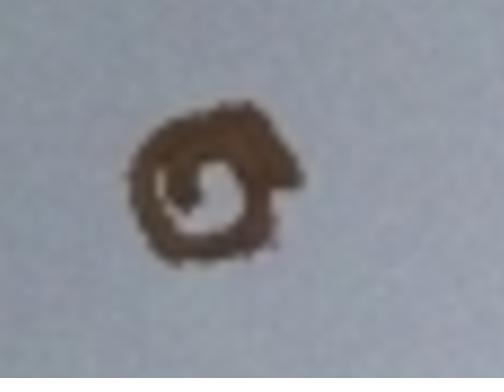

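Call:
{"method": "move", "body": {"target": [[0,0,0,0,0,0,1,0.00354,-0.01049,0,0,0,0.08768,-1],[0,0,0,0,0,0,1,0.00354,-0.00554,0,0,0,0.0754,-1],[0,0,0,0,0,0,1,-0.00943,-0.00554,0,0,0,0.0754,-1],[0,0,0,0,0,0,1,-0.00943,0.02058,0,0,0,0.05949,-1],[0,0,0,0,0,0,1,0.00354,0.02058,0,0,0,0.05949,-1],[0,0,0,0,0,0,1,0.00354,-0.01049,0,0,0,0.08768,-1],[0,0,0,0,0,0,1,0.00354,-0.00336,0,0,0,0.07738,-1]], "speed": [0.5,0.1,0.2,0.18,0.4,0.4,0.1], "blend": [0.01,0,0,0,0.02,0.01,0]}}

Scene clock: 221.37 s.
left_arm: end_effector_position=(+0.3943, +0.3350, +0.1104) grip_measured=+1.000 grip_effort_nm=0.00 end_effector_quat_wxyz=(+0.619, -0.015, +0.785, -0.003) | right_arm: end_effector_position=(+0.2695, +0.1276, +0.1073) grip_measured=-0.782 grip_effort_nm=-1.03 end_effector_quat_wxyz=(-0.395, +0.646, -0.304, -0.578)
Joint positions: left_arm=[1.014 -0.037 1.582 -0.053 0.332 -0.05 0.094] | right_arm=[0.856 -0.275 2.445 -1.398 1.471 0.718 0.01]
Joint torques (N m): left_arm=[1.67 0.06 -6.54 -0.04 5.38 -0.05] | right_arm=[1.39 0.08 -9.91 -0.1 4.7 -0.44]
Heat: left arm: 42 °C; right arm: 39 °C.
Joint targets: left_arm=[1.021 -0.037 1.573 -0.053 0.341 -0.050] | right_arm=[0.875 -0.269 2.449 -1.400 1.465 0.712]
move: done

Call:
{"method": "move", "body": {"target": [[0,0,0,0,0,0,1,-0.01296,0,0,0,0,0,-1],[0,0,0,0,0,0,1,-0.01296,0.00705,0,0,0,-0.00409,-1],[0,0,0,0,0,0,1,-0.01296,0.01153,0,0,0,-0.00746,-1],[0,0,0,0,0,0,1,-0.01296,0.00865,0,0,0,-0.00967,-1],[0,0,0,0,0,0,1,0,0.00865,0,0,0,-0.00967,-1],[0,0,0,0,0,0,1,0,-0.00159,0,0,0,-0.02761,-1],[0,0,0,0,0,0,1,-0.01296,-0.00159,0,0,0,-0.02761,-1],[0,0,0,0,0,0,1,-0.01296,-0.00325,0,0,0,-0.03165,-1],[0,0,0,0,0,0,1,-0.01296,-0.00727,0,0,0,-0.02059,-1],[0,0,0,0,0,0,1,-0.01296,-0.01129,0,0,0,-0.01862,-1],[0,0,0,0,0,0,1,-0.01296,-0.01295,0,0,0,-0.0161,-1],[0,0,0,0,0,0,1,-0.01296,-0.00929,0,0,0,-0.01448,-1],[0,0,0,0,0,0,1,-0.01296,-0.00527,0,0,0,-0.02558,-1],[0,0,0,0,0,0,1,-0.01296,-0.00125,0,0,0,-0.02756,-1],[0,0,0,0,0,0,1,-0.01296,0.00041,0,0,0,-0.03008,-1]], "speed": [0.2,0.22,0.17,0.1,0.4,0.15,0.2,0.1,0.155,0.155,0.065,0.14,0.155,0.155,0.065], "blend": [0,0.01,0.01,0,0.02,0,0,0.006,0.006,0.006,0.006,0.006,0.006,0.006,0]}}

Scene clock: 228.80 s.
left_arm: end_effector_position=(+0.3943, +0.3350, +0.1104) grip_measured=+1.000 grip_effort_nm=0.00 end_effector_quat_wxyz=(+0.619, -0.015, +0.785, -0.003) | right_arm: end_effector_position=(+0.2985, +0.1079, +0.0998) grip_measured=-0.782 grip_effort_nm=-1.03 end_effector_quat_wxyz=(-0.389, +0.627, -0.351, -0.576)
Joint positions: left_arm=[1.014 -0.037 1.582 -0.053 0.332 -0.05 0.094] | right_arm=[0.781 -0.274 2.445 -1.398 1.471 0.652 0.01]
Joint torques (N m): left_arm=[1.71 0.06 -6.69 -0.02 5.22 -0.21] | right_arm=[1.07 0.07 -9.91 -0.13 4.72 -0.66]
Heat: left arm: 43 °C; right arm: 39 °C.
Joint targets: left_arm=[1.021 -0.037 1.573 -0.053 0.341 -0.050] | right_arm=[0.765 -0.266 2.449 -1.400 1.465 0.645]
move: done

Call:
{"method": "move", "body": {"target": [[0,0,0,0,0,0,1,0,0.01126,0,0,0,-0.00638,-1],[0,0,0,0,0,0,1,0,0.00616,0,0,0,-0.00827,-1],[0,0,0,0,0,0,1,0,0,0,0,0,0.00427,-1],[0,0,0,0,0,0,1,0,-0.00308,0,0,0,0.00787,-1],[0,0,0,0,0,0,1,0,0.002,0,0,0,0.00976,-1],[0,0,0,0,0,0,1,0,0.00817,0,0,0,-0.00279,-1],[0,0,0,0,0,0,1,0,0.01126,0,0,0,-0.00638,-1],[0,0,0,0,0,0,1,0,0.02309,0,0,0,-0.01367,-1],[0,0,0,0,0,0,1,0,0.018,0,0,0,-0.01556,-1],[0,0,0,0,0,0,1,0,0.01183,0,0,0,-0.00301,-1],[0,0,0,0,0,0,1,0,0.00876,0,0,0,0.00058,-1],[0,0,0,0,0,0,1,0,0.01384,0,0,0,0.00247,-1],[0,0,0,0,0,0,1,0,0.02,0,0,0,-0.01007,-1],[0,0,0,0,0,0,1,0,0.02309,0,0,0,-0.01367,-1],[0,0,0,0,0,0,1,0.01296,0.02309,0,0,0,-0.01367,-1]], "speed": [0.2,0.16,0.19,0.1,0.16,0.19,0.1,0.2,0.16,0.19,0.1,0.16,0.19,0.1,0.4], "blend": [0.006,0.008,0.008,0.008,0.008,0.008,0.006,0.006,0.008,0.008,0.008,0.008,0.008,0,0]}}

Scene clock: 235.80 s.
left_arm: end_effector_position=(+0.3943, +0.3350, +0.1104) grip_measured=+1.000 grip_effort_nm=0.00 end_effector_quat_wxyz=(+0.619, -0.015, +0.785, -0.003) | right_arm: end_effector_position=(+0.3130, +0.0985, +0.1071) grip_measured=-0.782 grip_effort_nm=-1.03 end_effector_quat_wxyz=(-0.363, +0.593, -0.397, -0.598)
Joint positions: left_arm=[1.014 -0.037 1.582 -0.053 0.332 -0.05 0.094] | right_arm=[0.854 -0.073 2.445 -1.401 1.471 0.621 0.01]
Joint torques (N m): left_arm=[1.67 0.05 -6.48 -0.03 5.39 -0.03] | right_arm=[1.41 0.03 -9.91 -0.07 4.71 -0.54]
Heat: left arm: 43 °C; right arm: 38 °C.
Joint targets: left_arm=[1.021 -0.037 1.573 -0.053 0.341 -0.050] | right_arm=[0.875 -0.070 2.449 -1.400 1.465 0.615]
move: done

Call:
{"method": "move", "body": {"target": [[0,0,0,0,0,0,1,0,-0.01532,0,0,0,0.01808,-1],[0,0,0,0,0,0,1,0,-0.0218,0,0,0,0.00589,-1],[0,0,0,0,0,0,1,-0.01296,-0.0218,0,0,0,0.00589,-1],[0,0,0,0,0,0,1,-0.01296,-0.02488,0,0,0,0.00153,-1],[0,0,0,0,0,0,1,-0.01296,-0.03104,0,0,0,0.01407,-1],[0,0,0,0,0,0,1,-0.01296,-0.03412,0,0,0,0.01767,-1],[0,0,0,0,0,0,1,-0.01296,-0.02904,0,0,0,0.01956,-1],[0,0,0,0,0,0,1,-0.01296,-0.02288,0,0,0,0.00701,-1],[0,0,0,0,0,0,1,-0.01296,-0.01979,0,0,0,0.00342,-1],[0,0,0,0,0,0,1,-0.01296,-0.00779,0,0,0,-0.00436,-1],[0,0,0,0,0,0,1,-0.01296,-0.01288,0,0,0,-0.00625,-1],[0,0,0,0,0,0,1,-0.01296,-0.01905,0,0,0,0.0063,-1],[0,0,0,0,0,0,1,-0.01296,-0.02212,0,0,0,0.00989,-1],[0,0,0,0,0,0,1,-0.01296,-0.01704,0,0,0,0.01178,-1],[0,0,0,0,0,0,1,-0.01296,-0.01088,0,0,0,-0.00076,-1]], "speed": [0.4,0.15,0.2,0.16,0.19,0.1,0.16,0.19,0.1,0.2,0.16,0.19,0.1,0.16,0.19], "blend": [0.01,0,0,0.008,0.008,0.008,0.008,0.008,0.006,0.006,0.008,0.008,0.008,0.008,0]}}

Scene clock: 243.17 s.
left_arm: end_effector_position=(+0.3943, +0.3350, +0.1104) grip_measured=+1.000 grip_effort_nm=0.00 end_effector_quat_wxyz=(+0.619, -0.015, +0.785, -0.003) | right_arm: end_effector_position=(+0.3128, +0.0974, +0.1000) grip_measured=-0.782 grip_effort_nm=-1.03 end_effector_quat_wxyz=(-0.368, +0.602, -0.392, -0.590)
Joint positions: left_arm=[1.014 -0.037 1.582 -0.053 0.332 -0.05 0.094] | right_arm=[0.782 -0.168 2.445 -1.401 1.471 0.619 0.01]
Joint torques (N m): left_arm=[1.63 0.06 -6.41 -0.04 5.27 -0.17] | right_arm=[1.06 0.05 -9.91 -0.11 4.71 -0.55]
Heat: left arm: 43 °C; right arm: 38 °C.
Joint targets: left_arm=[1.021 -0.037 1.573 -0.053 0.341 -0.050] | right_arm=[0.765 -0.162 2.449 -1.400 1.465 0.613]
move: done

Call:
{"method": "move", "body": {"target": [[0,0,0,0,0,0,1,0,0.00309,0,0,0,-0.0036,-1],[0,0,0,0,0,0,1,0.01296,0.00309,0,0,0,-0.0036,-1],[0,0,0,0,0,0,1,0.01296,-0.01975,0,0,0,-0.03737,-1],[0,0,0,0,0,0,1,0.01296,-0.01379,0,0,0,-0.05522,-1],[0,0,0,0,0,0,1,0,-0.01379,0,0,0,-0.05522,-1],[0,0,0,0,0,0,1,0,-0.00614,0,0,0,-0.06623,-1],[0,0,0,0,0,0,1,0,0.00554,0,0,0,-0.07869,-1],[0,0,0,0,0,0,1,0,0.01116,0,0,0,-0.08525,-1],[0,0,0,0,0,0,1,0.01296,0.01116,0,0,0,-0.08525,-1],[0,0,0,0,0,0,1,0.01296,0.00264,0,0,0,-0.0576,-1],[0,0,0,0,0,0,1,0.01296,-0.00368,0,0,0,-0.07401,-1],[0,0,0,0,0,0,1,0,-0.00368,0,0,0,-0.07401,-1]], "speed": [0.1,0.4,0.4,0.1,0.2,0.145,0.145,0.145,0.4,0.3,0.1,0.2], "blend": [0,0.02,0.01,0,0,0.01,0.01,0,0.02,0.01,0,0]}}

Scene clock: 252.13 s.
left_arm: end_effector_position=(+0.3943, +0.3350, +0.1104) grip_measured=+1.000 grip_effort_nm=0.00 end_effector_quat_wxyz=(+0.619, -0.015, +0.785, -0.003) | right_arm: end_effector_position=(+0.3813, +0.0380, +0.1002) grip_measured=-0.782 grip_effort_nm=-1.03 end_effector_quat_wxyz=(-0.422, +0.571, -0.436, -0.553)
Joint positions: left_arm=[1.014 -0.037 1.582 -0.053 0.332 -0.05 0.094] | right_arm=[0.784 -0.186 2.445 -1.401 1.471 0.451 0.01]
Joint torques (N m): left_arm=[1.68 0.04 -6.53 -0.04 5.29 -0.08] | right_arm=[1.06 -0.08 -9.88 -0.11 4.78 -0.25]
Heat: left arm: 43 °C; right arm: 38 °C.
Joint targets: left_arm=[1.021 -0.037 1.573 -0.053 0.341 -0.050] | right_arm=[0.765 -0.193 2.449 -1.400 1.465 0.448]
move: done

Call:
{"method": "move", "body": {"target": [[0,0,0,0,0,0,1,0,-0.00171,0,0,0,-0.00468,-1],[0,0,0,0,0,0,1,0,-0.00616,0,0,0,-0.00508,-1],[0,0,0,0,0,0,1,0,-0.01168,0,0,0,0.00728,-1],[0,0,0,0,0,0,1,0,-0.01613,0,0,0,0.01016,-1],[0,0,0,0,0,0,1,0,-0.01784,0,0,0,0.01331,-1],[0,0,0,0,0,0,1,0,-0.01413,0,0,0,0.01551,-1],[0,0,0,0,0,0,1,0,-0.00968,0,0,0,0.01592,-1],[0,0,0,0,0,0,1,0,-0.00416,0,0,0,0.0036,-1],[0,0,0,0,0,0,1,0,0.00029,0,0,0,0.00067,-1],[0,0,0,0,0,0,1,0,0.002,0,0,0,-0.00247,-1],[0,0,0,0,0,0,1,0.01296,0.002,0,0,0,-0.00247,-1],[0,0,0,0,0,0,1,0.01296,0.01928,0,0,0,-0.00607,-1],[0,0,0,0,0,0,1,0.01296,0.01283,0,0,0,-0.01349,-1],[0,0,0,0,0,0,1,0,0.01283,0,0,0,-0.01349,-1]], "speed": [0.06,0.145,0.18,0.145,0.06,0.12,0.145,0.18,0.145,0.06,0.4,0.3,0.1,0.2], "blend": [0.006,0.006,0.006,0.006,0.006,0.006,0.006,0.006,0.006,0,0.02,0.01,0,0]}}

Scene clock: 259.17 s.
left_arm: end_effector_position=(+0.3943, +0.3350, +0.1104) grip_measured=+1.000 grip_effort_nm=0.00 end_effector_quat_wxyz=(+0.619, -0.015, +0.785, -0.003) | right_arm: end_effector_position=(+0.3911, +0.0275, +0.0995) grip_measured=-0.782 grip_effort_nm=-1.03 end_effector_quat_wxyz=(-0.396, +0.539, -0.476, -0.571)
Joint positions: left_arm=[1.014 -0.037 1.582 -0.053 0.332 -0.05 0.094] | right_arm=[0.777 -0.076 2.445 -1.401 1.471 0.424 0.01]
Joint torques (N m): left_arm=[1.68 0.05 -6.42 -0.03 5.18 -0.05] | right_arm=[1.1 -0.09 -9.87 -0.11 4.71 -0.55]
Heat: left arm: 43 °C; right arm: 38 °C.
Joint targets: left_arm=[1.021 -0.037 1.573 -0.053 0.341 -0.050] | right_arm=[0.765 -0.084 2.449 -1.400 1.465 0.418]
move: done

Call:
{"method": "move", "body": {"target": [[0,0,0,0,0,0,1,0,-0.00177,0,0,0,-0.00477,-1],[0,0,0,0,0,0,1,0,-0.00639,0,0,0,-0.00522,-1],[0,0,0,0,0,0,1,0,-0.01212,0,0,0,0.00719,-1],[0,0,0,0,0,0,1,0,-0.01674,0,0,0,0.01025,-1],[0,0,0,0,0,0,1,0,-0.0185,0,0,0,0.01358,-1],[0,0,0,0,0,0,1,0,-0.01473,0,0,0,0.01587,-1],[0,0,0,0,0,0,1,0,-0.01011,0,0,0,0.01632,-1],[0,0,0,0,0,0,1,0,-0.00438,0,0,0,0.00391,-1],[0,0,0,0,0,0,1,0,0.00024,0,0,0,0.00085,-1],[0,0,0,0,0,0,1,0,0.002,0,0,0,-0.00247,-1],[0,0,0,0,0,0,1,0.01296,0.002,0,0,0,-0.00247,-1],[0,0,0,0,0,0,1,0.01296,-0.03009,0,0,0,0.01866,-1],[0,0,0,0,0,0,1,0.01296,-0.02526,0,0,0,0.00387,-1],[0,0,0,0,0,0,1,0,-0.02526,0,0,0,0.00387,-1]], "speed": [0.06,0.15,0.185,0.15,0.06,0.125,0.15,0.185,0.15,0.06,0.4,0.4,0.1,0.2], "blend": [0.006,0.006,0.006,0.006,0.006,0.006,0.006,0.006,0.006,0,0.02,0.01,0,0]}}

Scene clock: 266.07 s.
left_arm: end_effector_position=(+0.3943, +0.3350, +0.1104) grip_measured=+1.000 grip_effort_nm=0.00 end_effector_quat_wxyz=(+0.619, -0.015, +0.785, -0.003) | right_arm: end_effector_position=(+0.3890, +0.0296, +0.1002) grip_measured=-0.782 grip_effort_nm=-1.03 end_effector_quat_wxyz=(-0.459, +0.591, -0.408, -0.523)
Joint positions: left_arm=[1.014 -0.037 1.582 -0.053 0.332 -0.05 0.094] | right_arm=[0.783 -0.304 2.445 -1.402 1.471 0.43 0.01]
Joint torques (N m): left_arm=[1.67 0.05 -6.5 -0.03 5.29 -0.05] | right_arm=[1.03 0.05 -9.89 -0.1 4.74 -0.25]
Heat: left arm: 43 °C; right arm: 38 °C.
Joint targets: left_arm=[1.021 -0.037 1.573 -0.053 0.341 -0.050] | right_arm=[0.765 -0.299 2.449 -1.401 1.465 0.427]
move: done

Call:
{"method": "move", "body": {"target": [[0,0,0,0,0,0,1,0,0.01212,0,0,0,-0.01569,-1],[0,0,0,0,0,0,1,0,0.0215,0,0,0,-0.02905,-1],[0,0,0,0,0,0,1,0,0.02943,0,0,0,-0.03907,-1],[0,0,0,0,0,0,1,0.01296,0.02943,0,0,0,-0.03907,-1],[0,0,0,0,0,0,1,0.01296,0.0211,0,0,0,-0.01668,-1],[0,0,0,0,0,0,1,0.01296,0.01589,0,0,0,-0.03251,-1],[0,0,0,0,0,0,1,0,0.01589,0,0,0,-0.03251,-1]], "speed": [0.15,0.15,0.15,0.4,0.3,0.1,0.2], "blend": [0.01,0.01,0,0.02,0.01,0,0]}}

Scene clock: 276.87 s.
left_arm: end_effector_position=(+0.3943, +0.3350, +0.1104) grip_measured=+1.000 grip_effort_nm=0.00 end_effector_quat_wxyz=(+0.619, -0.015, +0.785, -0.003) | right_arm: end_effector_position=(+0.4148, +0.0000, +0.1001) grip_measured=-0.782 grip_effort_nm=-1.03 end_effector_quat_wxyz=(-0.439, +0.543, -0.470, -0.540)
Joint positions: left_arm=[1.014 -0.037 1.582 -0.053 0.332 -0.05 0.094] | right_arm=[0.783 -0.156 2.445 -1.402 1.471 0.357 0.01]
Joint torques (N m): left_arm=[1.68 0.01 -6.6 -0.04 5.38 -0.06] | right_arm=[1.05 -0.08 -9.98 -0.1 4.77 -0.2]
Heat: left arm: 43 °C; right arm: 38 °C.
Joint targets: left_arm=[1.021 -0.037 1.573 -0.053 0.341 -0.050] | right_arm=[0.765 -0.164 2.449 -1.401 1.465 0.355]
move: done

Call:
{"method": "move", "body": {"target": [[0,0,0,0,0,0,1,0,-0.00223,0,0,0,-0.00535,-1],[0,0,0,0,0,0,1,0,-0.00807,0,0,0,-0.00588,-1],[0,0,0,0,0,0,1,0,-0.01529,0,0,0,0.00694,-1],[0,0,0,0,0,0,1,0,-0.02113,0,0,0,0.01075,-1],[0,0,0,0,0,0,1,0,-0.02336,0,0,0,0.01488,-1],[0,0,0,0,0,0,1,0,-0.01913,0,0,0,0.01776,-1],[0,0,0,0,0,0,1,0,-0.01328,0,0,0,0.01828,-1],[0,0,0,0,0,0,1,0,-0.00607,0,0,0,0.00546,-1],[0,0,0,0,0,0,1,0,-0.00022,0,0,0,0.00166,-1],[0,0,0,0,0,0,1,0,0.002,0,0,0,-0.00247,-1],[0,0,0,0,0,0,1,0.01296,0.002,-0.036,0,0,-0.00247,-1],[0,0,0,0,0,0,1,0.01296,0.002,-0.036,0,0,-0.16,-1]], "speed": [0.065,0.165,0.2,0.165,0.065,0.12,0.165,0.2,0.165,0.065,0.3,0.6], "blend": [0.006,0.006,0.006,0.006,0.006,0.006,0.006,0.006,0.006,0,0.03,0], "cameras": ["cam_above"]}}

Call:
{"method": "zoom_image", "body": {"camera": "cam_above", "region": [190, 185, 480, 430]}}

Scene clock: 282.80 s.
left_arm: end_effector_position=(+0.3943, +0.3350, +0.1104) grip_measured=+1.000 grip_effort_nm=0.00 end_effector_quat_wxyz=(+0.619, -0.015, +0.785, -0.003) | right_arm: end_effector_position=(+0.5088, -0.1705, +0.1260) grip_measured=-0.782 grip_effort_nm=-1.03 end_effector_quat_wxyz=(+0.558, -0.473, +0.532, +0.427)
Joint positions: left_arm=[1.014 -0.037 1.582 -0.053 0.332 -0.05 0.094] | right_arm=[0.857 -0.151 2.407 -1.401 1.471 -0.005 0.01]
Joint torques (N m): left_arm=[1.67 0.04 -6.45 -0.05 5.34 0.03] | right_arm=[1.38 0.03 -13.14 -0.04 4.88 0.28]
Heat: left arm: 43 °C; right arm: 39 °C.
Joint targets: left_arm=[1.021 -0.037 1.573 -0.053 0.341 -0.050] | right_arm=[0.875 -0.147 2.369 -1.400 1.465 -0.001]
move: off_target (right_arm); right_arm: the shoulder is farthest, 0.038 rad from its target

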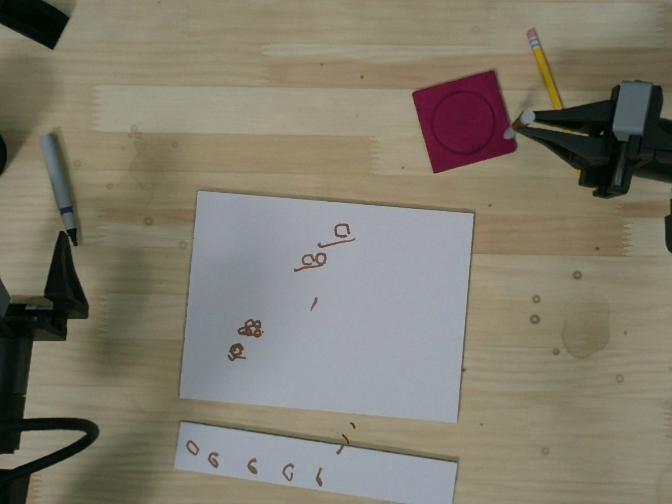

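Scaled by 1.738 from the camera's image (finer frame: 960x720).

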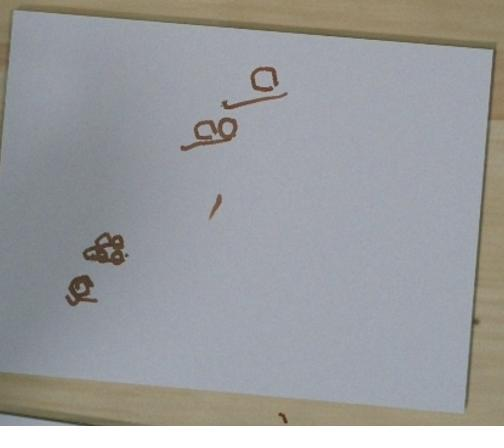

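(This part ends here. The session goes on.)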